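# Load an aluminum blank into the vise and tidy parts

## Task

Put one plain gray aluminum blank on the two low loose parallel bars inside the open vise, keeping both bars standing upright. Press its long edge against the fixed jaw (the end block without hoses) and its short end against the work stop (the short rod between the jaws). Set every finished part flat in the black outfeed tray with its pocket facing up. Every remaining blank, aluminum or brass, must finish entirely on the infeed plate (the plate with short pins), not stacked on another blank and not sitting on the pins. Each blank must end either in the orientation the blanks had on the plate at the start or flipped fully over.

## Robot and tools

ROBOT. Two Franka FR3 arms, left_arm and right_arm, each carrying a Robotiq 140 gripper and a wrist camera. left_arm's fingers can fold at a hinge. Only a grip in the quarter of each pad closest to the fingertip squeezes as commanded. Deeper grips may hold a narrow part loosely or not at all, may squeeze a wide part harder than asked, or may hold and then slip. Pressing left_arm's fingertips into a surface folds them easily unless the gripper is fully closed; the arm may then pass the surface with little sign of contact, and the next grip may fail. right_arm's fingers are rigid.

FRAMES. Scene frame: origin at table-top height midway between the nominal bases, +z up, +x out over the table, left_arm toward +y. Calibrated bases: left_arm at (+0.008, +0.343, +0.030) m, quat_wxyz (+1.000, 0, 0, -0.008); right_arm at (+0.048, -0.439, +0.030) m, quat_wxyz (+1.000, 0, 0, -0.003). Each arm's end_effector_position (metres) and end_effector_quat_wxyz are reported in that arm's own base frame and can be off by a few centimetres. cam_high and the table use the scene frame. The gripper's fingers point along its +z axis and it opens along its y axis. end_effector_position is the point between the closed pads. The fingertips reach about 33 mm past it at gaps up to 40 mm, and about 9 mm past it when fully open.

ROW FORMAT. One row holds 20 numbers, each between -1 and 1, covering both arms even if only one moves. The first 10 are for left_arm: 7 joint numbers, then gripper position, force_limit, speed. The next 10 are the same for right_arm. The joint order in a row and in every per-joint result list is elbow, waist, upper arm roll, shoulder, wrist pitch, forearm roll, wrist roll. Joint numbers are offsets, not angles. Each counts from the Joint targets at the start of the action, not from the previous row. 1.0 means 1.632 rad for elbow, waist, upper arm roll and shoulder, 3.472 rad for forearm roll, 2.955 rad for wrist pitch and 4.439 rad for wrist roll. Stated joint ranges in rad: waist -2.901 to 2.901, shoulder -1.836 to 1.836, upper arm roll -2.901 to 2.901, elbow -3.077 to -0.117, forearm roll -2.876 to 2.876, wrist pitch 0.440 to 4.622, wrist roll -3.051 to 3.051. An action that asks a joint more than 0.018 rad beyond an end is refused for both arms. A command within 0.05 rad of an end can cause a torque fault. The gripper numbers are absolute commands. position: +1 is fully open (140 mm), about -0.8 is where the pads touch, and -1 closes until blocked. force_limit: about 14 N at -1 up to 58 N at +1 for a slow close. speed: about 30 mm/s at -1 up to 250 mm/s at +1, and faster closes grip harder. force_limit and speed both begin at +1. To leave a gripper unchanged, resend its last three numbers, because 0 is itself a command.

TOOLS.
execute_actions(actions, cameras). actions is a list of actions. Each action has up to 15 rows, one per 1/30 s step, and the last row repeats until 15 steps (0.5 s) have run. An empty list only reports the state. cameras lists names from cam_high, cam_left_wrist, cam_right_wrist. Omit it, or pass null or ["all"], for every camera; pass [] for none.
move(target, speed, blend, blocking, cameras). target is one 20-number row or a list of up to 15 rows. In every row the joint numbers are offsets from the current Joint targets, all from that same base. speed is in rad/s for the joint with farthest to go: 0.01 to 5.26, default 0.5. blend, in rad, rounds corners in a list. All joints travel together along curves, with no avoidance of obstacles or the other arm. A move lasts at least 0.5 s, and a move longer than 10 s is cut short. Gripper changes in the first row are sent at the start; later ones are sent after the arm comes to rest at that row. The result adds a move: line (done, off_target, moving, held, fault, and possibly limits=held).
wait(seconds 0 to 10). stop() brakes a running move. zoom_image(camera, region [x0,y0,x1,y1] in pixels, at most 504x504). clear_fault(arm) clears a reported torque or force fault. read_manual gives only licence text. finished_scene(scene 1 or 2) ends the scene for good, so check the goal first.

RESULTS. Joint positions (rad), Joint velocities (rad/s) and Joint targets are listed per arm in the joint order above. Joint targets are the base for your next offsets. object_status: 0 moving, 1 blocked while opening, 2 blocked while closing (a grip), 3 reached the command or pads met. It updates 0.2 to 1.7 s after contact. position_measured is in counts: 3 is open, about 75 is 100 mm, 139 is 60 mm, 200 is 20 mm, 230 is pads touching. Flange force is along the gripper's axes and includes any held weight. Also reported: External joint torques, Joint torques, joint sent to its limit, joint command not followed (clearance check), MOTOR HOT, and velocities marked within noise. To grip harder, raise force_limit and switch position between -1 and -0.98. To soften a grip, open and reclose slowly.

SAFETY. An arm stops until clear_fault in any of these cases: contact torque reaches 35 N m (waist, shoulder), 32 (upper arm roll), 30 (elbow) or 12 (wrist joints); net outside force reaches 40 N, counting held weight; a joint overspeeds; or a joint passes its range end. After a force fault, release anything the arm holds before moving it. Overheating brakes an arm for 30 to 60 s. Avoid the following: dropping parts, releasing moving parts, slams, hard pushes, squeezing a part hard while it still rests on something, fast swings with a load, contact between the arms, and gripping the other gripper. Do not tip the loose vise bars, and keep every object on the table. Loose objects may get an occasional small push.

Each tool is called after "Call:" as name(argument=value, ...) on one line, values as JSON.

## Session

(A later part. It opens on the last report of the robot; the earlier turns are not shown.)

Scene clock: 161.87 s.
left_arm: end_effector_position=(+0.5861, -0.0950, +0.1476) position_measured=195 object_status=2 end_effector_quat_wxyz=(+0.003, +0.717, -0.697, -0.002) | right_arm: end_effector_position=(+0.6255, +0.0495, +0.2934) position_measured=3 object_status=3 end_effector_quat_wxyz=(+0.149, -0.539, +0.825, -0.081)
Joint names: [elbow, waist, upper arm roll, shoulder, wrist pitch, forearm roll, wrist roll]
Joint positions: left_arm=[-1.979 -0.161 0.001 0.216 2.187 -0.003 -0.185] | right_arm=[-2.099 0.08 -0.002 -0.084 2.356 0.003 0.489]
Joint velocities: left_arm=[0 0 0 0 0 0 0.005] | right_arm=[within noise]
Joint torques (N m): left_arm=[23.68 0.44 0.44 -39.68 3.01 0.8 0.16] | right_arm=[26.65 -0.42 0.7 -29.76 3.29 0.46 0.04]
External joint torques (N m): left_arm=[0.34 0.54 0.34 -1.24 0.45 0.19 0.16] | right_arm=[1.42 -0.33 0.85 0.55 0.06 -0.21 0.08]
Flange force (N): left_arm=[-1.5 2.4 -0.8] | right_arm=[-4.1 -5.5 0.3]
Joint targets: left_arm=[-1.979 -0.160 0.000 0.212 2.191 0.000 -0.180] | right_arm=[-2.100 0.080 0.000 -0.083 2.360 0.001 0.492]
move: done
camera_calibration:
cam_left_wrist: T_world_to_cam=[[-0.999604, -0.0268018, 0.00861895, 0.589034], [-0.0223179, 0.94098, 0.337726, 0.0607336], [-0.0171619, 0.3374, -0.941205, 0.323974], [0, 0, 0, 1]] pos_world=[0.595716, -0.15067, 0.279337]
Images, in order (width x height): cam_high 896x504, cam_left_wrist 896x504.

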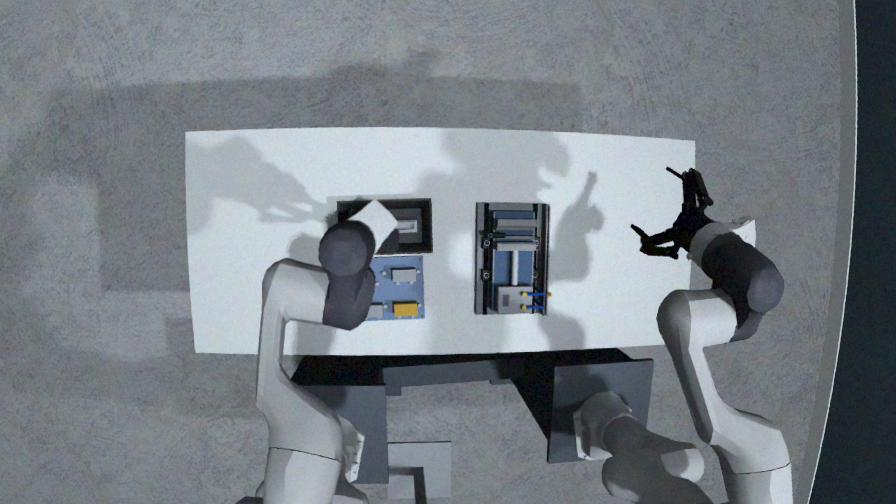

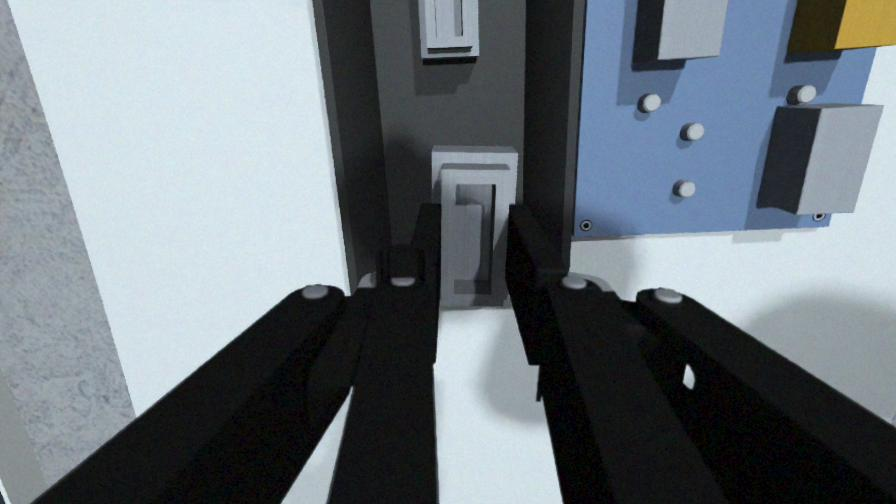

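Call:
move(target=[[-0.0178,-0.0090,0,0.0955,0.0626,0,-0.0033,-1,-1,-1,0,0,0,0,0,0,0,1,1,1],[-0.0206,-0.0090,0,0.1116,0.0730,0,-0.0033,-1,-1,-1,0,0,0,0,0,0,0,1,1,1]], speed=[0.15,0.06], blend=[0.01,0], cameras=["cam_left_wrist"])

Call:
execute_actions(actions=[[[-0.00037,0,0,0.00214,0.00139,0,0,-1,-1,-1,0,0,0,0,0,0,0,1,1,1]],[[-0.00037,0,0,0.00214,0.00139,0,0,-1,-1,-1,0,0,0,0,0,0,0,1,1,1]],[[-0.00037,0,0,0.00214,0.00139,0,0,-1,-1,-1,0,0,0,0,0,0,0,1,1,1]]], cameras=[])

Scene clock: 176.17 s.
left_arm: end_effector_position=(+0.5938, -0.1038, +0.0446) position_measured=195 object_status=2 end_effector_quat_wxyz=(+0.002, +0.715, -0.700, -0.001) | right_arm: end_effector_position=(+0.6255, +0.0495, +0.2934) position_measured=3 object_status=3 end_effector_quat_wxyz=(+0.149, -0.539, +0.825, -0.081)
Joint names: [elbow, waist, upper arm roll, shoulder, wrist pitch, forearm roll, wrist roll]
Joint positions: left_arm=[-2.013 -0.173 0.001 0.394 2.402 -0.003 -0.191] | right_arm=[-2.099 0.08 -0.002 -0.084 2.356 0.003 0.489]
Joint velocities: left_arm=[-0.001 -0.001 -0.001 0 0.005 0.001 -0.001] | right_arm=[within noise]
Joint torques (N m): left_arm=[21.65 0.06 0.61 -42.24 3.04 0.68 -0.19] | right_arm=[26.62 -0.4 0.74 -29.68 3.28 0.48 0.02]
External joint torques (N m): left_arm=[0.48 0.2 0.38 -0.61 0.49 0.18 -0.19] | right_arm=[1.45 -0.32 0.89 0.56 0.05 -0.19 0.05]
Flange force (N): left_arm=[-0.1 0.3 -0.2] | right_arm=[-4.1 -5.7 0.2]
Joint targets: left_arm=[-2.012 -0.175 0.000 0.394 2.406 0.000 -0.195] | right_arm=[-2.100 0.080 0.000 -0.083 2.360 0.001 0.492]
move: done
camera_calibration:
cam_left_wrist: T_world_to_cam=[[-0.999772, -0.0205784, 0.00573498, 0.598278], [-0.0174321, 0.941056, 0.337801, 0.101002], [-0.0123483, 0.337624, -0.9412, 0.227244], [0, 0, 0, 1]] pos_world=[0.602708, -0.15946, 0.176332]
Images, in order (width x height): cam_left_wrist 896x504.

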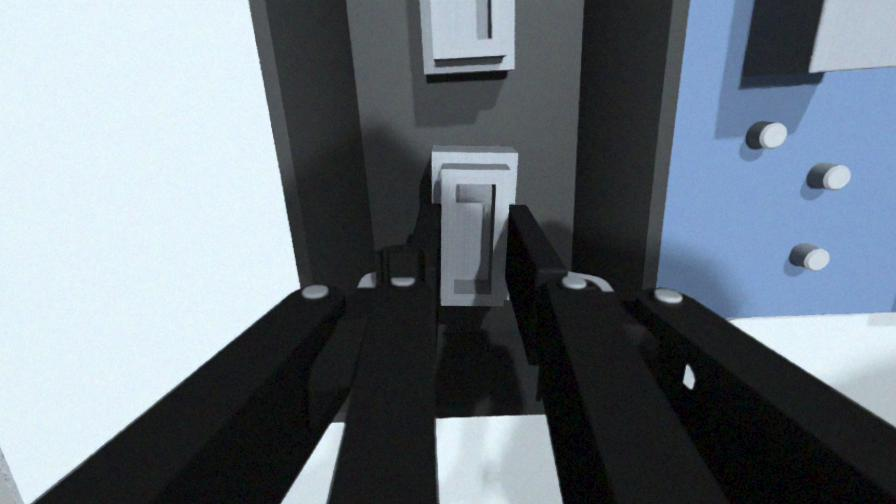

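Scene clock: 177.87 s.
left_arm: end_effector_position=(+0.5947, -0.1040, +0.0411) position_measured=195 object_status=2 end_effector_quat_wxyz=(+0.001, +0.715, -0.699, +0.000) | right_arm: end_effector_position=(+0.6255, +0.0495, +0.2934) position_measured=3 object_status=3 end_effector_quat_wxyz=(+0.149, -0.539, +0.825, -0.081)
Joint names: [elbow, waist, upper arm roll, shoulder, wrist pitch, forearm roll, wrist roll]
Joint positions: left_arm=[-2.013 -0.173 0.001 0.401 2.413 -0.003 -0.192] | right_arm=[-2.099 0.08 -0.002 -0.084 2.356 0.003 0.489]
Joint velocities: within noise
Joint torques (N m): left_arm=[21.02 0.08 0.65 -39.98 3.34 0.69 -0.17] | right_arm=[26.69 -0.41 0.74 -29.75 3.3 0.44 0]
External joint torques (N m): left_arm=[-0.17 0.23 0.43 1.99 0.76 0.19 -0.18] | right_arm=[1.55 -0.33 0.89 0.41 0.08 -0.23 0.03]
External joint torques at the end of the 1st action: left_arm=[0.32 0.3 0.47 -0.26 0.48 0.19 -0.24] | right_arm=[1.41 -0.29 0.85 0.69 0.03 -0.22 0.07]
External joint torques at the end of the 2nd action: left_arm=[0.24 0.19 0.37 -0.04 0.48 0.18 -0.24] | right_arm=[1.4 -0.3 0.85 0.62 0.06 -0.21 0.11]
Flange force (N): left_arm=[0.5 -3.0 5.2] | right_arm=[-4.1 -5.6 0.0]
Flange force at the end of the 1st action (N): left_arm=[-0.1 0.1 0.4] | right_arm=[-4.2 -5.8 0.4]
Flange force at the end of the 2nd action (N): left_arm=[0.1 -0.1 0.8] | right_arm=[-4.2 -5.6 0.4]
Joint targets: left_arm=[-2.014 -0.175 0.000 0.405 2.419 0.000 -0.195] | right_arm=[-2.100 0.080 0.000 -0.083 2.360 0.001 0.492]
Step readings (joint positions of left_arm | right_arm; steps 1 to 15: 1st action; 16 to 30: 2nd action; 31 to 45: 3rd action):
0: [-2.013 -0.173 0.001 0.394 2.402 -0.003 -0.191] | [-2.099 0.080 -0.002 -0.084 2.356 0.003 0.489]
1: [-2.013 -0.173 0.001 0.394 2.402 -0.003 -0.191] | [-2.099 0.080 -0.002 -0.084 2.356 0.003 0.489]
2: [-2.013 -0.173 0.001 0.395 2.403 -0.003 -0.191] | [-2.099 0.080 -0.002 -0.084 2.356 0.003 0.489]
4: [-2.013 -0.173 0.001 0.396 2.405 -0.003 -0.191] | [-2.099 0.080 -0.002 -0.084 2.356 0.003 0.489]
8: [-2.013 -0.173 0.001 0.397 2.406 -0.003 -0.191] | [-2.099 0.080 -0.002 -0.084 2.356 0.003 0.489]
15: [-2.013 -0.173 0.001 0.397 2.407 -0.003 -0.192] | [-2.099 0.080 -0.002 -0.084 2.356 0.003 0.489]
16: [-2.013 -0.173 0.001 0.397 2.407 -0.003 -0.192] | [-2.099 0.080 -0.002 -0.084 2.356 0.003 0.489]
17: [-2.013 -0.173 0.001 0.398 2.408 -0.003 -0.192] | [-2.099 0.080 -0.002 -0.084 2.356 0.003 0.489]
19: [-2.013 -0.173 0.001 0.399 2.409 -0.003 -0.192] | [-2.099 0.080 -0.002 -0.084 2.356 0.003 0.489]
23: [-2.013 -0.173 0.001 0.400 2.410 -0.003 -0.192] | [-2.099 0.080 -0.002 -0.084 2.356 0.003 0.489]
30: [-2.013 -0.173 0.001 0.400 2.411 -0.003 -0.192] | [-2.099 0.080 -0.002 -0.084 2.356 0.003 0.489]
31: [-2.013 -0.173 0.001 0.401 2.411 -0.003 -0.192] | [-2.099 0.080 -0.002 -0.084 2.356 0.003 0.489]
32: [-2.013 -0.173 0.001 0.401 2.411 -0.003 -0.192] | [-2.099 0.080 -0.002 -0.084 2.356 0.003 0.489]
34: [-2.013 -0.173 0.001 0.401 2.412 -0.003 -0.192] | [-2.099 0.080 -0.002 -0.084 2.356 0.003 0.489]
38: [-2.013 -0.173 0.001 0.401 2.413 -0.003 -0.192] | [-2.099 0.080 -0.002 -0.084 2.356 0.003 0.489]
45: [-2.013 -0.173 0.001 0.401 2.413 -0.003 -0.192] | [-2.099 0.080 -0.002 -0.084 2.356 0.003 0.489]
No camera images: "cameras" was empty.

Call:
move(target=[[0.0002,0,0,-0.0016,-0.0010,0,0,-1,-1,-1,0,0,0,0,0,0,0,1,1,1],[0.0002,0,0,-0.0016,-0.0010,0,0,-0.325,-1,-0.8,0,0,0,0,0,0,0,1,1,1],[0.0426,0,0,-0.1034,-0.0806,0,0,-0.325,-1,-0.8,0,0,0,0,0,0,0,1,1,1]], speed=[0.05,0.1,0.2], cameras=["cam_left_wrist"])

Scene clock: 184.60 s.
left_arm: end_effector_position=(+0.5956, -0.1044, +0.1497) position_measured=170 object_status=3 end_effector_quat_wxyz=(+0.000, +0.715, -0.700, +0.001) | right_arm: end_effector_position=(+0.6255, +0.0495, +0.2934) position_measured=3 object_status=3 end_effector_quat_wxyz=(+0.149, -0.539, +0.825, -0.081)
Joint names: [elbow, waist, upper arm roll, shoulder, wrist pitch, forearm roll, wrist roll]
Joint positions: left_arm=[-1.945 -0.173 0.001 0.237 2.184 -0.003 -0.192] | right_arm=[-2.099 0.08 -0.002 -0.084 2.356 0.002 0.489]
Joint velocities: left_arm=[0.001 0 -0.002 0.001 -0.004 0 -0.001] | right_arm=[within noise]
Joint torques (N m): left_arm=[23.54 0.06 0.58 -39.14 2.55 0.79 -0.2] | right_arm=[26.69 -0.4 0.77 -29.69 3.27 0.47 0.02]
External joint torques (N m): left_arm=[0.05 0.17 0.46 0.17 -0.04 0.18 -0.2] | right_arm=[1.43 -0.25 1 0.65 0.03 -0.21 0.06]
Flange force (N): left_arm=[0.1 -0.7 0.1] | right_arm=[-4.3 -5.7 0.4]
Joint targets: left_arm=[-1.945 -0.175 0.000 0.236 2.180 0.000 -0.195] | right_arm=[-2.100 0.080 0.000 -0.083 2.360 0.001 0.492]
move: done
camera_calibration:
cam_left_wrist: T_world_to_cam=[[-0.999795, -0.0202373, -0.000263574, 0.600437], [-0.0191487, 0.941635, 0.336089, 0.0674756], [-0.00655337, 0.336026, -0.94183, 0.322825], [0, 0, 0, 1]] pos_world=[0.603722, -0.159864, 0.281527]
Images, in order (width x height): cam_left_wrist 896x504.

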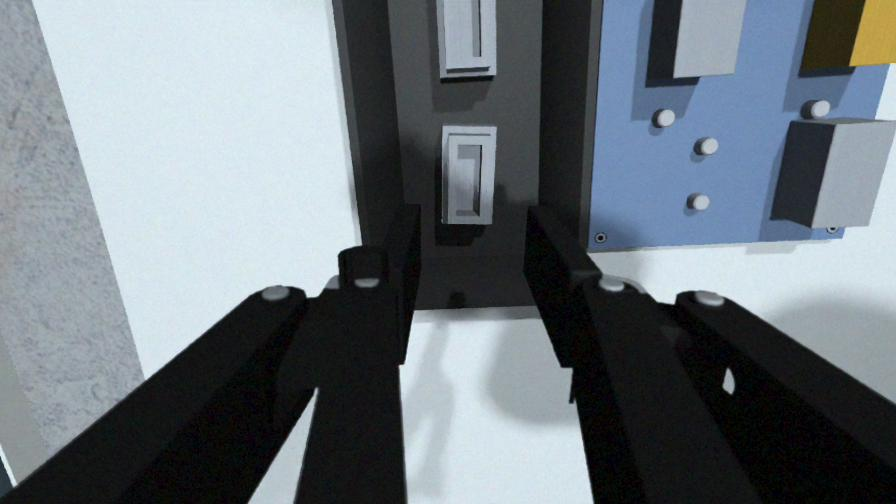

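Call:
move(target=[-0.3107,0.2776,0,-0.5245,-0.1174,0,0.0439,-0.325,-1,-0.8,0.3858,0.5389,0,0.4355,-0.0886,0,0.1019,-0.08,-1,-0.5], speed=0.6)

Call:
zoom_image(camera="cam_right_wrist", region=[400, 90, 580, 290])

Scene clock: 198.80 s.
left_arm: end_effector_position=(+0.3518, +0.0987, +0.3003) position_measured=170 object_status=3 end_effector_quat_wxyz=(+0.000, +0.799, -0.601, +0.002) | right_arm: end_effector_position=(+0.4085, +0.5861, +0.0991) position_measured=139 object_status=3 end_effector_quat_wxyz=(-0.001, +0.714, -0.700, -0.002)
Joint names: [elbow, waist, upper arm roll, shoulder, wrist pitch, forearm roll, wrist roll]
Joint positions: left_arm=[-2.451 0.276 0 -0.618 1.836 -0.003 -0.004] | right_arm=[-1.472 0.96 0.001 0.628 2.103 0.002 0.939]
Joint velocities: left_arm=[within noise] | right_arm=[0.001 -0.001 -0.001 0.001 -0.001 0 0.006]
Joint torques (N m): left_arm=[24.61 0.98 0.41 -11.79 2.48 0.94 0.1] | right_arm=[25.77 -0.23 1.44 -50.56 2.17 0.46 0.16]
External joint torques (N m): left_arm=[-0.08 1.01 0.96 -0.58 -0.07 0.23 0.1] | right_arm=[1.7 -0.21 0.92 0.47 -0.32 -0.2 0.16]
Flange force (N): left_arm=[-2.7 2.2 -0.1] | right_arm=[-10.0 -7.0 -1.4]
Joint targets: left_arm=[-2.452 0.278 0.000 -0.620 1.833 0.000 0.000] | right_arm=[-1.470 0.960 0.000 0.628 2.098 0.001 0.944]
move: done
camera_calibration:
cam_left_wrist: T_world_to_cam=[[-0.960949, -0.276718, -0.00216259, 0.372997], [-0.26135, 0.904956, 0.335784, -0.0902204], [-0.0909602, 0.323236, -0.941937, 0.42585], [0, 0, 0, 1]] pos_world=[0.373587, 0.0472104, 0.432225]
cam_right_wrist: T_world_to_cam=[[-0.999256, -0.0379569, -0.00681454, 0.440577], [-0.037941, 0.936017, 0.349905, -0.563665], [-0.0069028, 0.349903, -0.93676, 0.0261542], [0, 0, 0, 1]] pos_world=[0.419044, 0.535171, 0.224732]

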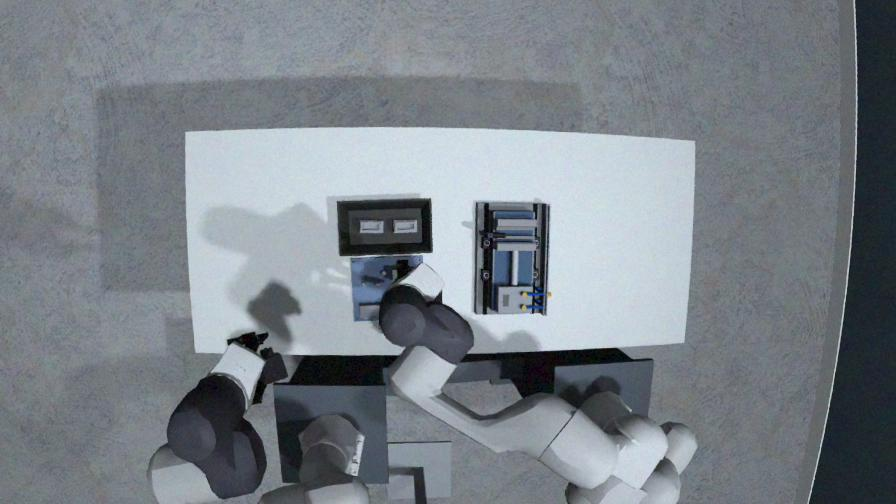

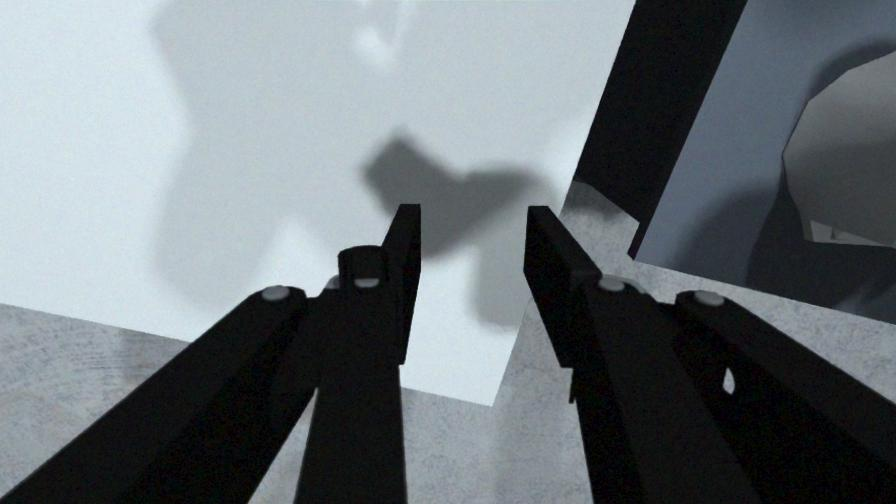

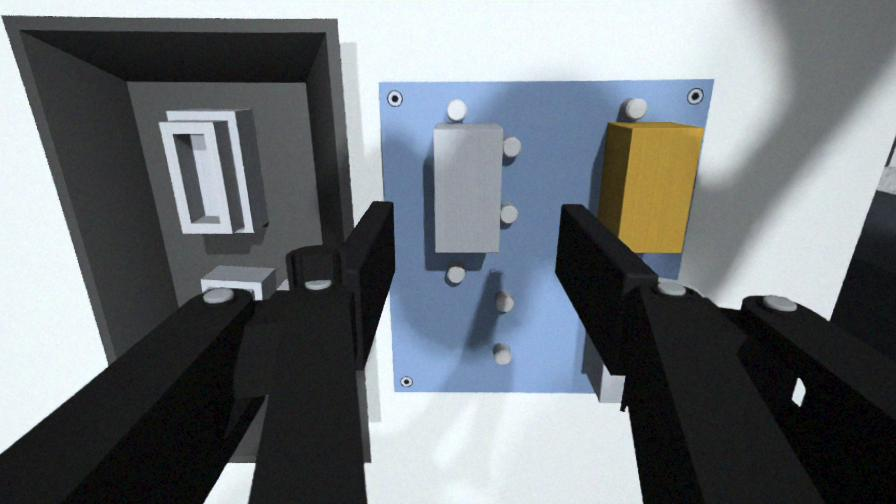

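Scaled by 2.520 from the camera's 896x504 image, which has a finer 1280x720 frame.

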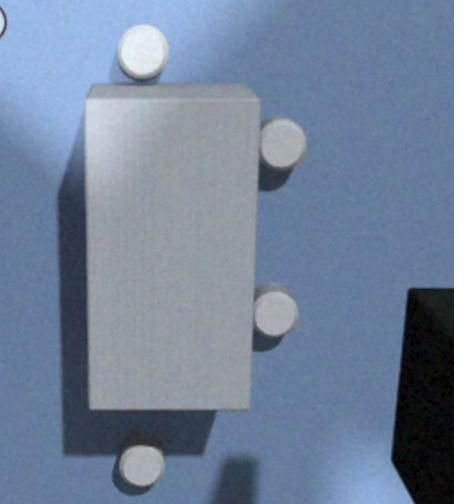

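Call:
move(target=[0,0,0,0,0,0,0,-0.325,-1,-0.8,-0.0112,-0.0007,0,0.0225,0.0186,-0.0003,-0.0052,-0.08,-1,-0.5], speed=0.1, cameras=["cam_right_wrist"])

Call:
zoom_image(camera="cam_right_wrist", region=[380, 100, 580, 300])

Scene clock: 210.83 s.
left_arm: end_effector_position=(+0.3516, +0.0987, +0.3002) position_measured=170 object_status=3 end_effector_quat_wxyz=(+0.000, +0.799, -0.601, +0.002) | right_arm: end_effector_position=(+0.4080, +0.5847, +0.0707) position_measured=139 object_status=3 end_effector_quat_wxyz=(+0.002, +0.719, -0.695, -0.001)
Joint names: [elbow, waist, upper arm roll, shoulder, wrist pitch, forearm roll, wrist roll]
Joint positions: left_arm=[-2.451 0.276 0 -0.618 1.836 -0.003 -0.003] | right_arm=[-1.487 0.96 0.001 0.664 2.148 0.002 0.926]
Joint velocities: left_arm=[within noise] | right_arm=[0 0.001 0 -0.001 0.003 0.001 -0.005]
Joint torques (N m): left_arm=[24.74 0.88 0.44 -11.75 2.54 0.91 0.14] | right_arm=[25.07 -0.66 1.37 -50.8 2.64 0.29 -0.3]
External joint torques (N m): left_arm=[0.05 0.95 1.02 -0.54 -0.01 0.2 0.14] | right_arm=[1.34 -0.87 0.66 0.68 0.17 -0.35 -0.3]
Flange force (N): left_arm=[-2.8 1.7 -0.3] | right_arm=[-6.9 -6.8 0.5]
Joint targets: left_arm=[-2.452 0.278 0.000 -0.620 1.833 0.000 0.000] | right_arm=[-1.488 0.958 0.000 0.664 2.153 0.000 0.921]
move: done
camera_calibration:
cam_right_wrist: T_world_to_cam=[[-0.998715, -0.0505518, -0.00360631, 0.446784], [-0.0486847, 0.937187, 0.345413, -0.548415], [-0.0140814, 0.345144, -0.938444, 0.00583839], [0, 0, 0, 1]] pos_world=[0.419593, 0.534538, 0.19652]
Images, in order (width x height): cam_right_wrist 896x504.

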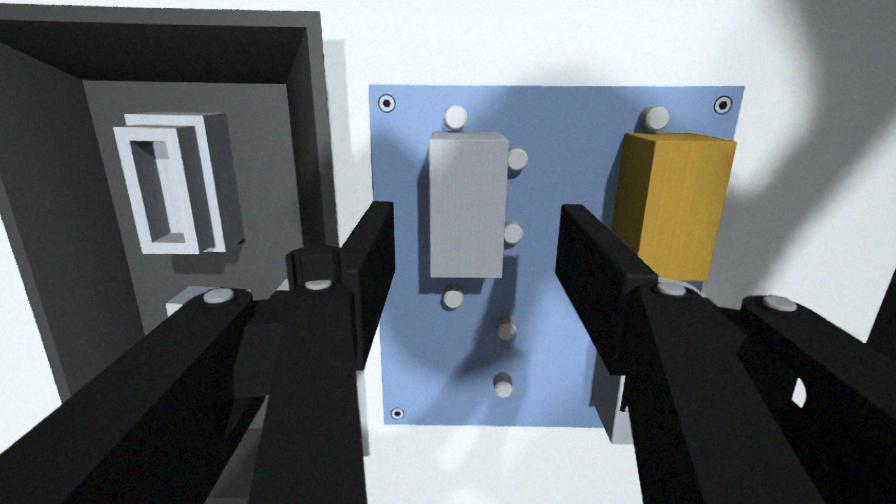

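Scaled by 2.520 from the camera's 896x504 image, which has a finer 1280x720 frame.

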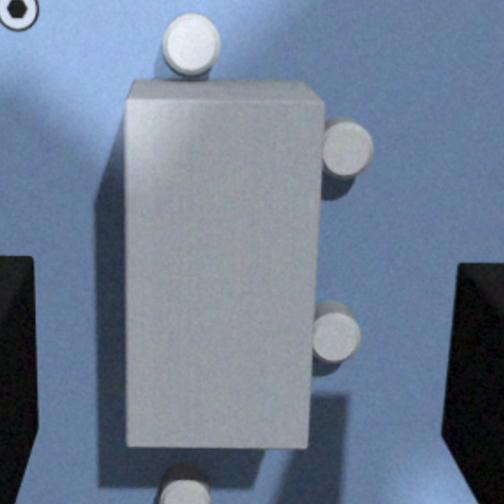

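Call:
move(target=[[0,0,0,0,0,0,0,-0.325,-1,-0.8,-0.0020,-0.0015,0,0.0093,0.0059,0,-0.0008,-0.08,-1,-0.5],[0,0,0,0,0,0,0,-0.325,-1,-0.8,-0.0069,-0.0015,0,0.0338,0.0221,0,-0.0008,-0.08,-1,-0.5],[0,0,0,0,0,0,0,-0.325,-1,-0.8,-0.0069,-0.0015,0,0.0338,0.0221,0,-0.0008,-1,-1,-1]], speed=[0.1,0.08,0.1], cameras=["cam_right_wrist"])

Call:
wait(seconds=0.2, cameras=[])

Scene clock: 222.13 s.
left_arm: end_effector_position=(+0.3515, +0.0987, +0.3002) position_measured=170 object_status=3 end_effector_quat_wxyz=(+0.000, +0.799, -0.601, +0.002) | right_arm: end_effector_position=(+0.4098, +0.5839, +0.0322) position_measured=183 object_status=2 end_effector_quat_wxyz=(+0.002, +0.720, -0.694, -0.001)
Joint names: [elbow, waist, upper arm roll, shoulder, wrist pitch, forearm roll, wrist roll]
Joint positions: left_arm=[-2.451 0.276 0 -0.618 1.835 -0.003 -0.003] | right_arm=[-1.498 0.957 0.001 0.719 2.214 0.002 0.921]
Joint velocities: within noise
Joint torques (N m): left_arm=[24.84 0.84 0.39 -11.75 2.56 0.91 0.09] | right_arm=[24.24 -0.58 1.31 -50.77 2.64 0.32 -0.23]
External joint torques (N m): left_arm=[0.12 0.84 0.9 -0.52 0 0.2 0.09] | right_arm=[1.02 -0.51 0.76 1.44 0.17 -0.29 -0.23]
Flange force (N): left_arm=[-2.4 1.4 -0.4] | right_arm=[-7.5 -6.7 2.2]
Joint targets: left_arm=[-2.452 0.278 0.000 -0.620 1.833 0.000 0.000] | right_arm=[-1.500 0.956 0.000 0.719 2.218 0.000 0.918]
move: done
camera_calibration:
cam_right_wrist: T_world_to_cam=[[-0.998581, -0.0531074, -0.00388418, 0.44985], [-0.05118, 0.937084, 0.345333, -0.533154], [-0.0146999, 0.345042, -0.938472, -0.0296691], [0, 0, 0, 1]] pos_world=[0.421488, 0.533738, 0.158019]
Images, in order (width x height): cam_right_wrist 896x504.

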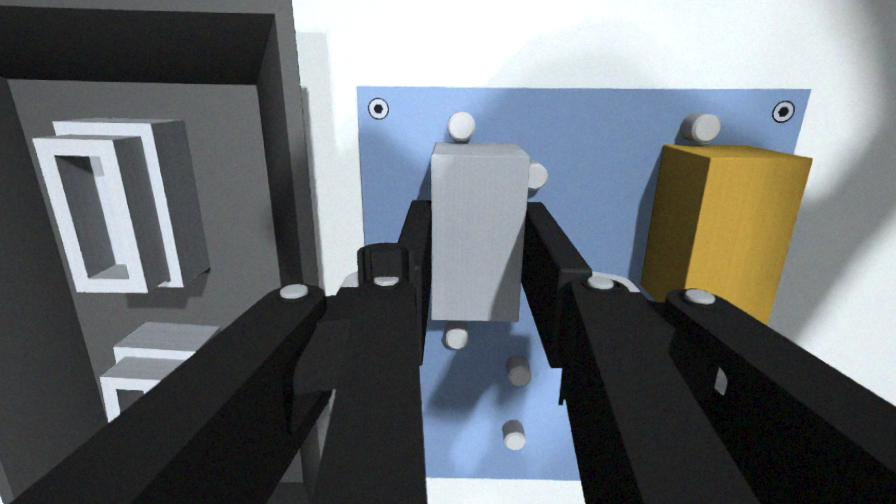

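Scene clock: 222.33 s.
left_arm: end_effector_position=(+0.3515, +0.0987, +0.3002) position_measured=170 object_status=3 end_effector_quat_wxyz=(+0.000, +0.799, -0.601, +0.002) | right_arm: end_effector_position=(+0.4098, +0.5839, +0.0322) position_measured=183 object_status=2 end_effector_quat_wxyz=(+0.002, +0.720, -0.694, -0.001)
Joint names: [elbow, waist, upper arm roll, shoulder, wrist pitch, forearm roll, wrist roll]
Joint positions: left_arm=[-2.451 0.276 0 -0.618 1.835 -0.003 -0.003] | right_arm=[-1.498 0.957 0.001 0.719 2.214 0.002 0.921]
Joint velocities: within noise
Joint torques (N m): left_arm=[24.83 0.93 0.42 -11.71 2.55 0.92 0.1] | right_arm=[24.34 -0.56 1.23 -50.83 2.62 0.33 -0.23]
External joint torques (N m): left_arm=[0.17 0.91 0.9 -0.63 0 0.21 0.1] | right_arm=[1.19 -0.62 0.59 1.22 0.16 -0.28 -0.23]
Flange force (N): left_arm=[-2.5 1.7 -0.5] | right_arm=[-7.6 -7.0 1.9]
Joint targets: left_arm=[-2.452 0.278 0.000 -0.620 1.833 0.000 0.000] | right_arm=[-1.500 0.956 0.000 0.719 2.218 0.000 0.918]
Tool commands: left_gripper/position=-0.325 left_gripper/force_limit=-1.0 left_gripper/speed=-0.8 right_gripper/position=-1.0 right_gripper/force_limit=-1.0 right_gripper/speed=-1.0
wait: 0.20 s; at rest by 0.17 s
No camera images: "cameras" was empty.

Call:
zoom_image(camera="cam_right_wrist", region=[400, 120, 560, 340])

Scaled by 2.291 from the camera's 896x504 image, which has a finer 1280x720 frame.

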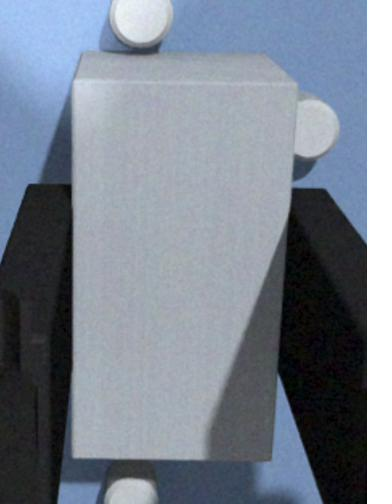

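Call:
move(target=[[0,0,0,0,0,0,0,-0.325,-1,-0.8,0.0054,0,0,-0.0244,-0.0161,0,0,-1,-1,-1],[0,0,0,0,0,0,0,-0.325,-1,-0.8,0.0520,0,0,-0.0846,-0.0751,0,0,-1,-1,-1],[0,0,0,0,0,0,0,-0.325,-1,-0.8,-0.2647,-0.2755,0,-0.3022,-0.0204,0,-0.0957,-1,-1,-1]], speed=[0.1,0.25,0.45], blend=[0.02,0.05,0], cameras=["cam_right_wrist"])

Call:
zoom_image(camera="cam_right_wrist", region=[390, 80, 570, 220])

Call:
zoom_image(camera="cam_right_wrist", region=[340, 60, 600, 340])

Scene clock: 250.70 s.
left_arm: end_effector_position=(+0.3514, +0.0987, +0.3001) position_measured=170 object_status=3 end_effector_quat_wxyz=(+0.000, +0.799, -0.601, +0.002) | right_arm: end_effector_position=(+0.5276, +0.2910, +0.1576) position_measured=183 object_status=2 end_effector_quat_wxyz=(+0.004, +0.709, -0.705, -0.002)
Joint names: [elbow, waist, upper arm roll, shoulder, wrist pitch, forearm roll, wrist roll]
Joint positions: left_arm=[-2.451 0.276 0 -0.618 1.835 -0.003 -0.003] | right_arm=[-1.931 0.506 -0.002 0.229 2.152 0.002 0.498]
Joint velocities: left_arm=[within noise] | right_arm=[-0.002 0 0.001 0 0 0 -0.005]
Joint torques (N m): left_arm=[24.85 0.86 0.42 -11.67 2.56 0.91 0.09] | right_arm=[25.59 -0.33 1.29 -40.38 2.85 0.39 -0.25]
External joint torques (N m): left_arm=[0.12 0.88 0.95 -0.41 0.01 0.21 0.09] | right_arm=[1.94 -0.28 1.15 -1.07 0.35 -0.23 -0.25]
Flange force (N): left_arm=[-2.6 1.1 -0.3] | right_arm=[-2.1 -3.8 -2.6]
Joint targets: left_arm=[-2.452 0.278 0.000 -0.620 1.833 0.000 0.000] | right_arm=[-1.932 0.506 0.000 0.226 2.158 0.000 0.493]
move: done
camera_calibration:
cam_right_wrist: T_world_to_cam=[[-0.99976, -0.0218955, 0.000373386, 0.543174], [-0.0204344, 0.938906, 0.343566, -0.31252], [-0.00787313, 0.343476, -0.939128, 0.187776], [0, 0, 0, 1]] pos_world=[0.538136, 0.240823, 0.283514]
Images, in order (width x height): cam_right_wrist 896x504.

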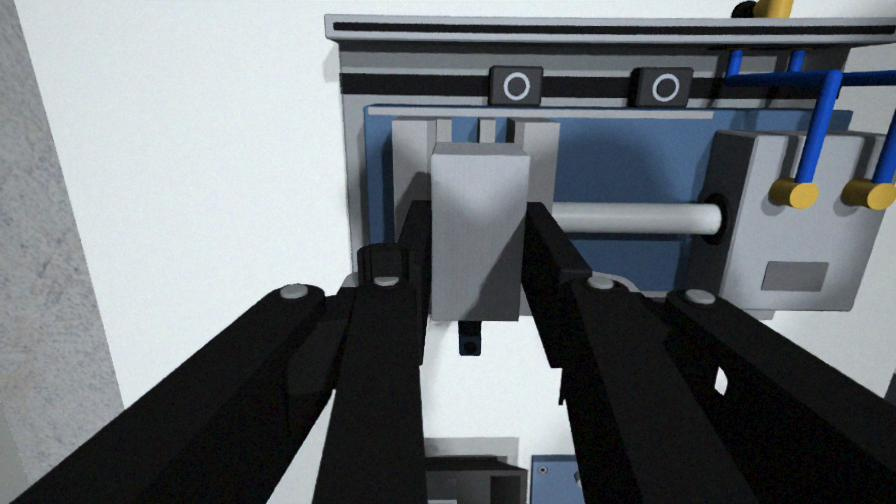

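Scaled by 2.800 from the camera's 896x504 image, which has a finer 1280x720 frame.

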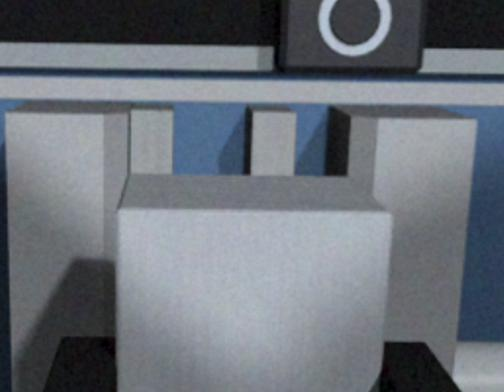

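Scaled by 1.800 from the camera's 896x504 image, which has a finer 1280x720 frame.

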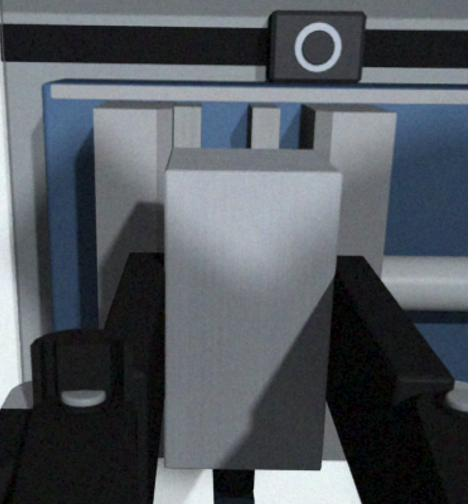

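Call:
move(target=[0,0,0,0,0,0,0,-0.325,-1,-0.8,-0.0214,0,0,0.0276,0.0271,0,0,-1,-1,-1], speed=0.1, cameras=["cam_right_wrist"])

Call:
zoom_image(camera="cam_right_wrist", region=[390, 90, 570, 230])

Scene clock: 262.97 s.
left_arm: end_effector_position=(+0.3514, +0.0987, +0.3001) position_measured=170 object_status=3 end_effector_quat_wxyz=(+0.000, +0.799, -0.601, +0.002) | right_arm: end_effector_position=(+0.5278, +0.2911, +0.1229) position_measured=183 object_status=2 end_effector_quat_wxyz=(+0.003, +0.709, -0.705, -0.001)
Joint names: [elbow, waist, upper arm roll, shoulder, wrist pitch, forearm roll, wrist roll]
Joint positions: left_arm=[-2.451 0.276 0 -0.618 1.835 -0.003 -0.003] | right_arm=[-1.967 0.506 -0.002 0.272 2.232 0.002 0.496]
Joint velocities: left_arm=[within noise] | right_arm=[0 0.001 0 0 0.004 0 -0.001]
Joint torques (N m): left_arm=[24.92 0.87 0.39 -11.64 2.59 0.91 0.14] | right_arm=[25.17 -0.35 1.17 -40.6 2.88 0.36 -0.23]
External joint torques (N m): left_arm=[0.22 0.86 0.89 -0.4 0.03 0.2 0.14] | right_arm=[2.09 -0.4 0.9 -0.42 0.37 -0.23 -0.23]
Flange force (N): left_arm=[-2.6 0.8 -0.5] | right_arm=[-3.0 -6.1 -1.6]
Joint targets: left_arm=[-2.452 0.278 0.000 -0.620 1.833 0.000 0.000] | right_arm=[-1.967 0.506 0.000 0.271 2.238 0.000 0.493]
move: done
camera_calibration:
cam_right_wrist: T_world_to_cam=[[-0.999714, -0.0238921, -0.000884006, 0.544162], [-0.0227376, 0.938675, 0.344052, -0.299517], [-0.00739032, 0.343973, -0.93895, 0.154732], [0, 0, 0, 1]] pos_world=[0.53834, 0.240927, 0.248816]
Images, in order (width x height): cam_right_wrist 896x504.

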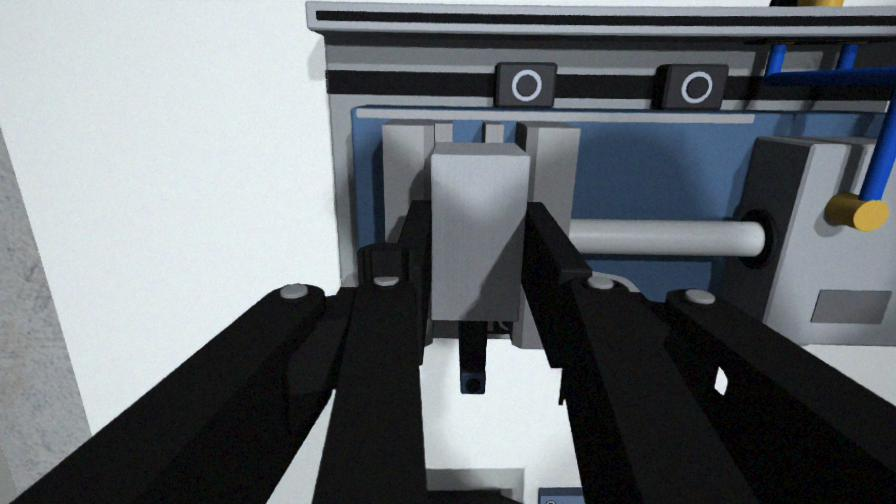

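Scaled by 2.800 from the camera's 896x504 image, which has a finer 1280x720 frame.

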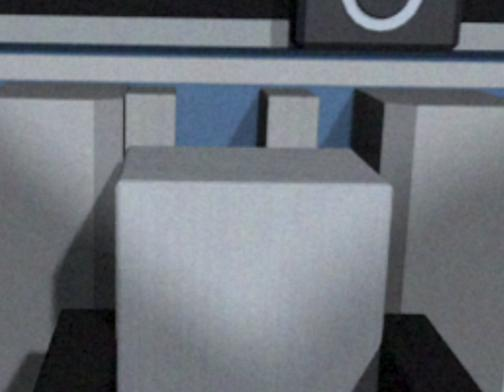

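Call:
execute_actions(actions=[[[0,0,0,0,0,0,0,-0.325,-1,-0.8,-0.0032,0.00073,0,-0.0022,0.00058,0,0.00027,-1,-1,-1]],[[0,0,0,0,0,0,0,-0.325,-1,-0.8,-0.00096,0,0,0.00173,0.00148,0,0,-1,-1,-1]],[[0,0,0,0,0,0,0,-0.325,-1,-0.8,-0.00096,0,0,0.00173,0.00148,0,0,-1,-1,-1]],[[0,0,0,0,0,0,0,-0.325,-1,-0.8,-0.00096,0,0,0.00173,0.00148,0,0,-1,-1,-1]]], cameras=["cam_right_wrist"])

Call:
zoom_image(camera="cam_right_wrist", region=[390, 90, 570, 230])

Scene clock: 272.23 s.
left_arm: end_effector_position=(+0.3514, +0.0987, +0.3001) position_measured=170 object_status=3 end_effector_quat_wxyz=(+0.000, +0.799, -0.601, +0.002) | right_arm: end_effector_position=(+0.5271, +0.2908, +0.1175) position_measured=183 object_status=2 end_effector_quat_wxyz=(+0.003, +0.710, -0.705, -0.001)
Joint names: [elbow, waist, upper arm roll, shoulder, wrist pitch, forearm roll, wrist roll]
Joint positions: left_arm=[-2.451 0.276 0 -0.618 1.835 -0.003 -0.003] | right_arm=[-1.976 0.506 -0.002 0.277 2.247 0.002 0.496]
Joint velocities: within noise
Joint torques (N m): left_arm=[24.9 0.86 0.4 -11.63 2.58 0.93 0.11] | right_arm=[24.93 0.12 1.21 -40.22 2.84 0.37 -0.23]
External joint torques (N m): left_arm=[0.11 0.86 0.92 -0.34 0.01 0.21 0.11] | right_arm=[2.01 0.13 0.99 -0.04 0.34 -0.21 -0.23]
External joint torques at the end of the 1st action: left_arm=[0.14 0.86 0.89 -0.43 0.02 0.2 0.1] | right_arm=[1.73 0.24 1.06 -1.05 0.3 -0.23 -0.13]
External joint torques at the end of the 2nd action: left_arm=[0.07 0.82 0.86 -0.38 0.01 0.21 0.1] | right_arm=[1.73 0.04 0.91 -0.24 0.38 -0.25 -0.17]
External joint torques at the end of the 3rd action: left_arm=[0.12 0.87 0.87 -0.36 0.01 0.21 0.11] | right_arm=[1.91 0.14 1.01 -0.09 0.34 -0.21 -0.16]
Flange force (N): left_arm=[-2.5 0.8 -0.3] | right_arm=[-3.9 -6.5 -1.0]
Flange force at the end of the 1st action (N): left_arm=[-2.5 1.1 -0.4] | right_arm=[-2.4 -2.9 -2.2]
Flange force at the end of the 2nd action (N): left_arm=[-2.4 1.1 -0.2] | right_arm=[-3.0 -4.9 -1.0]
Flange force at the end of the 3rd action (N): left_arm=[-2.5 0.9 -0.3] | right_arm=[-3.8 -5.9 -1.0]
Joint targets: left_arm=[-2.452 0.278 0.000 -0.620 1.833 0.000 0.000] | right_arm=[-1.977 0.507 0.000 0.276 2.253 0.000 0.494]
Step readings (joint positions of left_arm | right_arm; steps 1 to 15: 1st action; 16 to 30: 2nd action; 31 to 45: 3rd action; 46 to 60: 4th action):
0: [-2.451 0.276 0.000 -0.618 1.835 -0.003 -0.003] | [-1.967 0.506 -0.002 0.272 2.233 0.002 0.496]
1: [-2.451 0.276 0.000 -0.618 1.835 -0.003 -0.003] | [-1.967 0.506 -0.002 0.272 2.233 0.002 0.496]
2: [-2.451 0.276 0.000 -0.618 1.835 -0.003 -0.003] | [-1.968 0.506 -0.002 0.272 2.233 0.002 0.496]
4: [-2.451 0.276 0.000 -0.618 1.835 -0.003 -0.003] | [-1.970 0.506 -0.002 0.271 2.233 0.002 0.496]
8: [-2.451 0.276 0.000 -0.618 1.835 -0.003 -0.003] | [-1.971 0.506 -0.002 0.271 2.234 0.002 0.496]
15: [-2.451 0.276 0.000 -0.618 1.835 -0.003 -0.003] | [-1.971 0.506 -0.002 0.271 2.234 0.002 0.496]
16: [-2.451 0.276 0.000 -0.618 1.835 -0.003 -0.003] | [-1.971 0.506 -0.002 0.271 2.234 0.002 0.496]
17: [-2.451 0.276 0.000 -0.618 1.835 -0.003 -0.003] | [-1.972 0.506 -0.002 0.271 2.235 0.002 0.496]
19: [-2.451 0.276 0.000 -0.618 1.835 -0.003 -0.003] | [-1.972 0.506 -0.002 0.271 2.236 0.002 0.496]
23: [-2.451 0.276 0.000 -0.618 1.835 -0.003 -0.003] | [-1.973 0.506 -0.002 0.271 2.237 0.002 0.496]
30: [-2.451 0.276 0.000 -0.618 1.835 -0.003 -0.003] | [-1.973 0.506 -0.002 0.271 2.238 0.002 0.496]
31: [-2.451 0.276 0.000 -0.618 1.835 -0.003 -0.003] | [-1.973 0.506 -0.002 0.271 2.238 0.002 0.496]
32: [-2.451 0.276 0.000 -0.618 1.835 -0.003 -0.003] | [-1.973 0.506 -0.002 0.271 2.239 0.002 0.496]
34: [-2.451 0.276 0.000 -0.618 1.835 -0.003 -0.003] | [-1.974 0.506 -0.002 0.272 2.241 0.002 0.496]
38: [-2.451 0.276 0.000 -0.618 1.835 -0.003 -0.003] | [-1.974 0.506 -0.002 0.274 2.242 0.002 0.496]
45: [-2.451 0.276 0.000 -0.618 1.835 -0.003 -0.003] | [-1.975 0.506 -0.002 0.274 2.243 0.002 0.496]
46: [-2.451 0.276 0.000 -0.618 1.835 -0.003 -0.003] | [-1.975 0.506 -0.002 0.274 2.243 0.002 0.496]
47: [-2.451 0.276 0.000 -0.618 1.835 -0.003 -0.003] | [-1.975 0.506 -0.002 0.274 2.244 0.002 0.496]
49: [-2.451 0.276 0.000 -0.618 1.835 -0.003 -0.003] | [-1.975 0.506 -0.002 0.275 2.245 0.002 0.496]
53: [-2.451 0.276 0.000 -0.618 1.835 -0.003 -0.003] | [-1.976 0.506 -0.002 0.276 2.246 0.002 0.496]
60: [-2.451 0.276 0.000 -0.618 1.835 -0.003 -0.003] | [-1.976 0.506 -0.002 0.277 2.247 0.002 0.496]
camera_calibration:
cam_right_wrist: T_world_to_cam=[[-0.999706, -0.0241444, -0.00226675, 0.543649], [-0.0234458, 0.938419, 0.344703, -0.296991], [-0.00619549, 0.344655, -0.938709, 0.148834], [0, 0, 0, 1]] pos_world=[0.537448, 0.240532, 0.243318]
Images, in order (width x height): cam_right_wrist 896x504.

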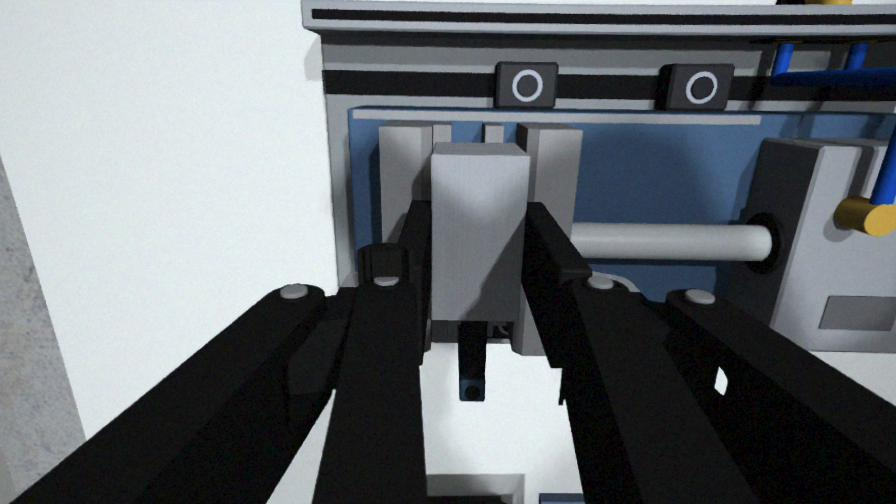

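Scaled by 2.800 from the camera's 896x504 image, which has a finer 1280x720 frame.

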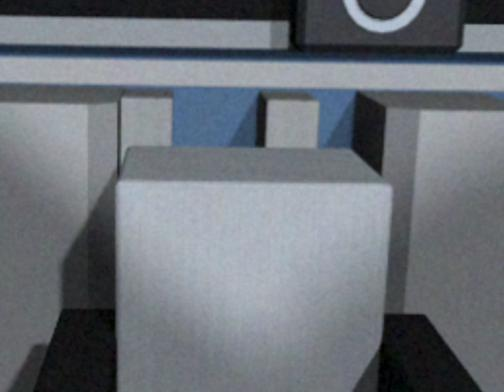

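Call:
execute_actions(actions=[[[0,0,0,0,0,0,0,-0.325,-1,-0.8,-0.0012,0,0,0.00216,0.00185,0,0,-1,-1,-1]],[[0,0,0,0,0,0,0,-0.325,-1,-0.8,-0.0012,0,0,0.00216,0.00185,0,0,-1,-1,-1]],[[0,0,0,0,0,0,0,-0.325,-1,-0.8,-0.0012,0,0,0.00216,0.00185,0,0,-1,-1,-1]],[[0,0,0,0,0,0,0,-0.325,-1,-0.8,-0.0012,0,0,0.00216,0.00185,0,0,-1,-1,-1]]], cameras=["cam_right_wrist"])

Call:
zoom_image(camera="cam_right_wrist", region=[390, 90, 570, 230])

Scene clock: 278.17 s.
left_arm: end_effector_position=(+0.3514, +0.0987, +0.3001) position_measured=170 object_status=3 end_effector_quat_wxyz=(+0.000, +0.799, -0.601, +0.002) | right_arm: end_effector_position=(+0.5270, +0.2908, +0.1074) position_measured=183 object_status=2 end_effector_quat_wxyz=(+0.003, +0.710, -0.705, -0.001)
Joint names: [elbow, waist, upper arm roll, shoulder, wrist pitch, forearm roll, wrist roll]
Joint positions: left_arm=[-2.451 0.276 0 -0.618 1.835 -0.003 -0.003] | right_arm=[-1.984 0.506 -0.002 0.291 2.269 0.002 0.496]
Joint velocities: within noise
Joint torques (N m): left_arm=[24.85 0.85 0.43 -11.67 2.59 0.91 0.1] | right_arm=[24.66 -0.01 1.13 -40.5 2.86 0.34 -0.18]
External joint torques (N m): left_arm=[0.13 0.92 1.04 -0.39 0.03 0.21 0.1] | right_arm=[1.89 0.05 0.95 -0.05 0.35 -0.22 -0.18]
External joint torques at the end of the 1st action: left_arm=[0.16 0.88 0.93 -0.37 0.03 0.21 0.14] | right_arm=[1.88 -0.08 0.88 -0.09 0.46 -0.22 -0.12]
External joint torques at the end of the 2nd action: left_arm=[0.15 0.8 0.87 -0.39 0.02 0.21 0.08] | right_arm=[1.97 0.07 1 -0.18 0.43 -0.22 -0.17]
External joint torques at the end of the 3rd action: left_arm=[0.15 0.81 0.85 -0.45 0.02 0.19 0.07] | right_arm=[1.76 0.08 0.94 0.18 0.43 -0.22 -0.18]
Flange force (N): left_arm=[-2.8 1.0 -0.3] | right_arm=[-3.6 -6.0 -0.7]
Flange force at the end of the 1st action (N): left_arm=[-2.6 0.8 -0.4] | right_arm=[-3.4 -5.8 -0.6]
Flange force at the end of the 2nd action (N): left_arm=[-2.4 0.9 -0.4] | right_arm=[-3.6 -5.9 -0.9]
Flange force at the end of the 3rd action (N): left_arm=[-2.3 1.1 -0.4] | right_arm=[-3.6 -6.0 -0.2]
Joint targets: left_arm=[-2.452 0.278 0.000 -0.620 1.833 0.000 0.000] | right_arm=[-1.984 0.507 0.000 0.290 2.275 0.000 0.494]
Step readings (joint positions of left_arm | right_arm; steps 1 to 15: 1st action; 16 to 30: 2nd action; 31 to 45: 3rd action; 46 to 60: 4th action):
0: [-2.451 0.276 0.000 -0.618 1.835 -0.003 -0.003] | [-1.976 0.506 -0.002 0.277 2.248 0.002 0.496]
1: [-2.451 0.276 0.000 -0.618 1.835 -0.003 -0.003] | [-1.976 0.506 -0.002 0.277 2.248 0.002 0.496]
2: [-2.451 0.276 0.000 -0.618 1.835 -0.003 -0.003] | [-1.977 0.506 -0.002 0.277 2.249 0.002 0.496]
4: [-2.451 0.276 0.000 -0.618 1.835 -0.003 -0.003] | [-1.977 0.506 -0.002 0.278 2.250 0.002 0.496]
8: [-2.451 0.276 0.000 -0.618 1.835 -0.003 -0.003] | [-1.978 0.506 -0.002 0.280 2.251 0.002 0.496]
15: [-2.451 0.276 0.000 -0.618 1.835 -0.003 -0.003] | [-1.978 0.506 -0.002 0.280 2.252 0.002 0.496]
16: [-2.451 0.276 0.000 -0.618 1.835 -0.003 -0.003] | [-1.978 0.506 -0.002 0.280 2.253 0.002 0.496]
17: [-2.451 0.276 0.000 -0.618 1.835 -0.003 -0.003] | [-1.978 0.506 -0.002 0.281 2.254 0.002 0.496]
19: [-2.451 0.276 0.000 -0.618 1.835 -0.003 -0.003] | [-1.979 0.506 -0.002 0.282 2.255 0.002 0.496]
23: [-2.451 0.276 0.000 -0.618 1.835 -0.003 -0.003] | [-1.980 0.506 -0.002 0.284 2.257 0.002 0.496]
30: [-2.451 0.276 0.000 -0.618 1.835 -0.003 -0.003] | [-1.980 0.506 -0.002 0.284 2.258 0.002 0.496]
31: [-2.451 0.276 0.000 -0.618 1.835 -0.003 -0.003] | [-1.980 0.506 -0.002 0.284 2.258 0.002 0.496]
32: [-2.451 0.276 0.000 -0.618 1.835 -0.003 -0.003] | [-1.980 0.506 -0.002 0.284 2.259 0.002 0.496]
34: [-2.451 0.276 0.000 -0.618 1.835 -0.003 -0.003] | [-1.981 0.506 -0.002 0.285 2.261 0.002 0.496]
38: [-2.451 0.276 0.000 -0.618 1.835 -0.003 -0.003] | [-1.982 0.506 -0.002 0.287 2.262 0.002 0.496]
45: [-2.451 0.276 0.000 -0.618 1.835 -0.003 -0.003] | [-1.982 0.506 -0.002 0.287 2.263 0.002 0.496]
46: [-2.451 0.276 0.000 -0.618 1.835 -0.003 -0.003] | [-1.982 0.506 -0.002 0.287 2.264 0.002 0.496]
47: [-2.451 0.276 0.000 -0.618 1.835 -0.003 -0.003] | [-1.982 0.506 -0.002 0.288 2.265 0.002 0.496]
49: [-2.451 0.276 0.000 -0.618 1.835 -0.003 -0.003] | [-1.983 0.506 -0.002 0.289 2.266 0.002 0.496]
53: [-2.451 0.276 0.000 -0.618 1.835 -0.003 -0.003] | [-1.984 0.506 -0.002 0.291 2.268 0.002 0.496]
60: [-2.451 0.276 0.000 -0.618 1.835 -0.003 -0.003] | [-1.984 0.506 -0.002 0.291 2.269 0.002 0.496]
camera_calibration:
cam_right_wrist: T_world_to_cam=[[-0.999705, -0.0242132, -0.00207418, 0.543596], [-0.0234452, 0.938482, 0.344531, -0.293518], [-0.00639561, 0.344478, -0.938773, 0.139611], [0, 0, 0, 1]] pos_world=[0.537447, 0.240531, 0.233317]
Images, in order (width x height): cam_right_wrist 896x504.

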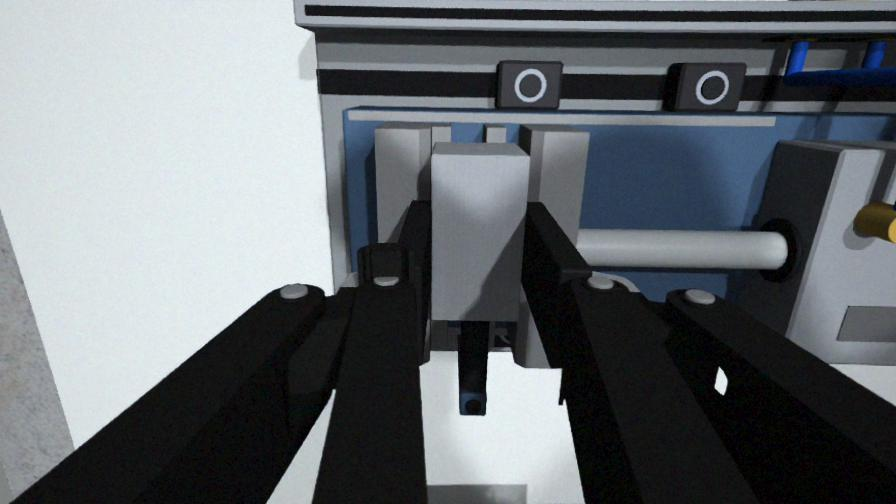

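Scaled by 2.800 from the camera's 896x504 image, which has a finer 1280x720 frame.

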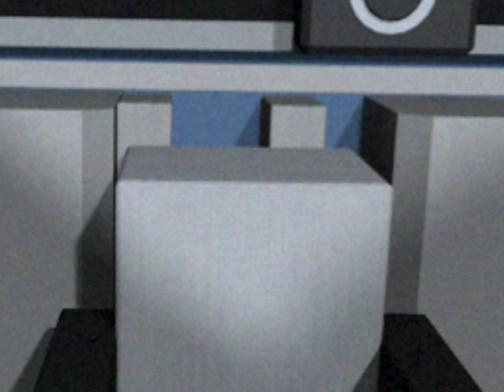

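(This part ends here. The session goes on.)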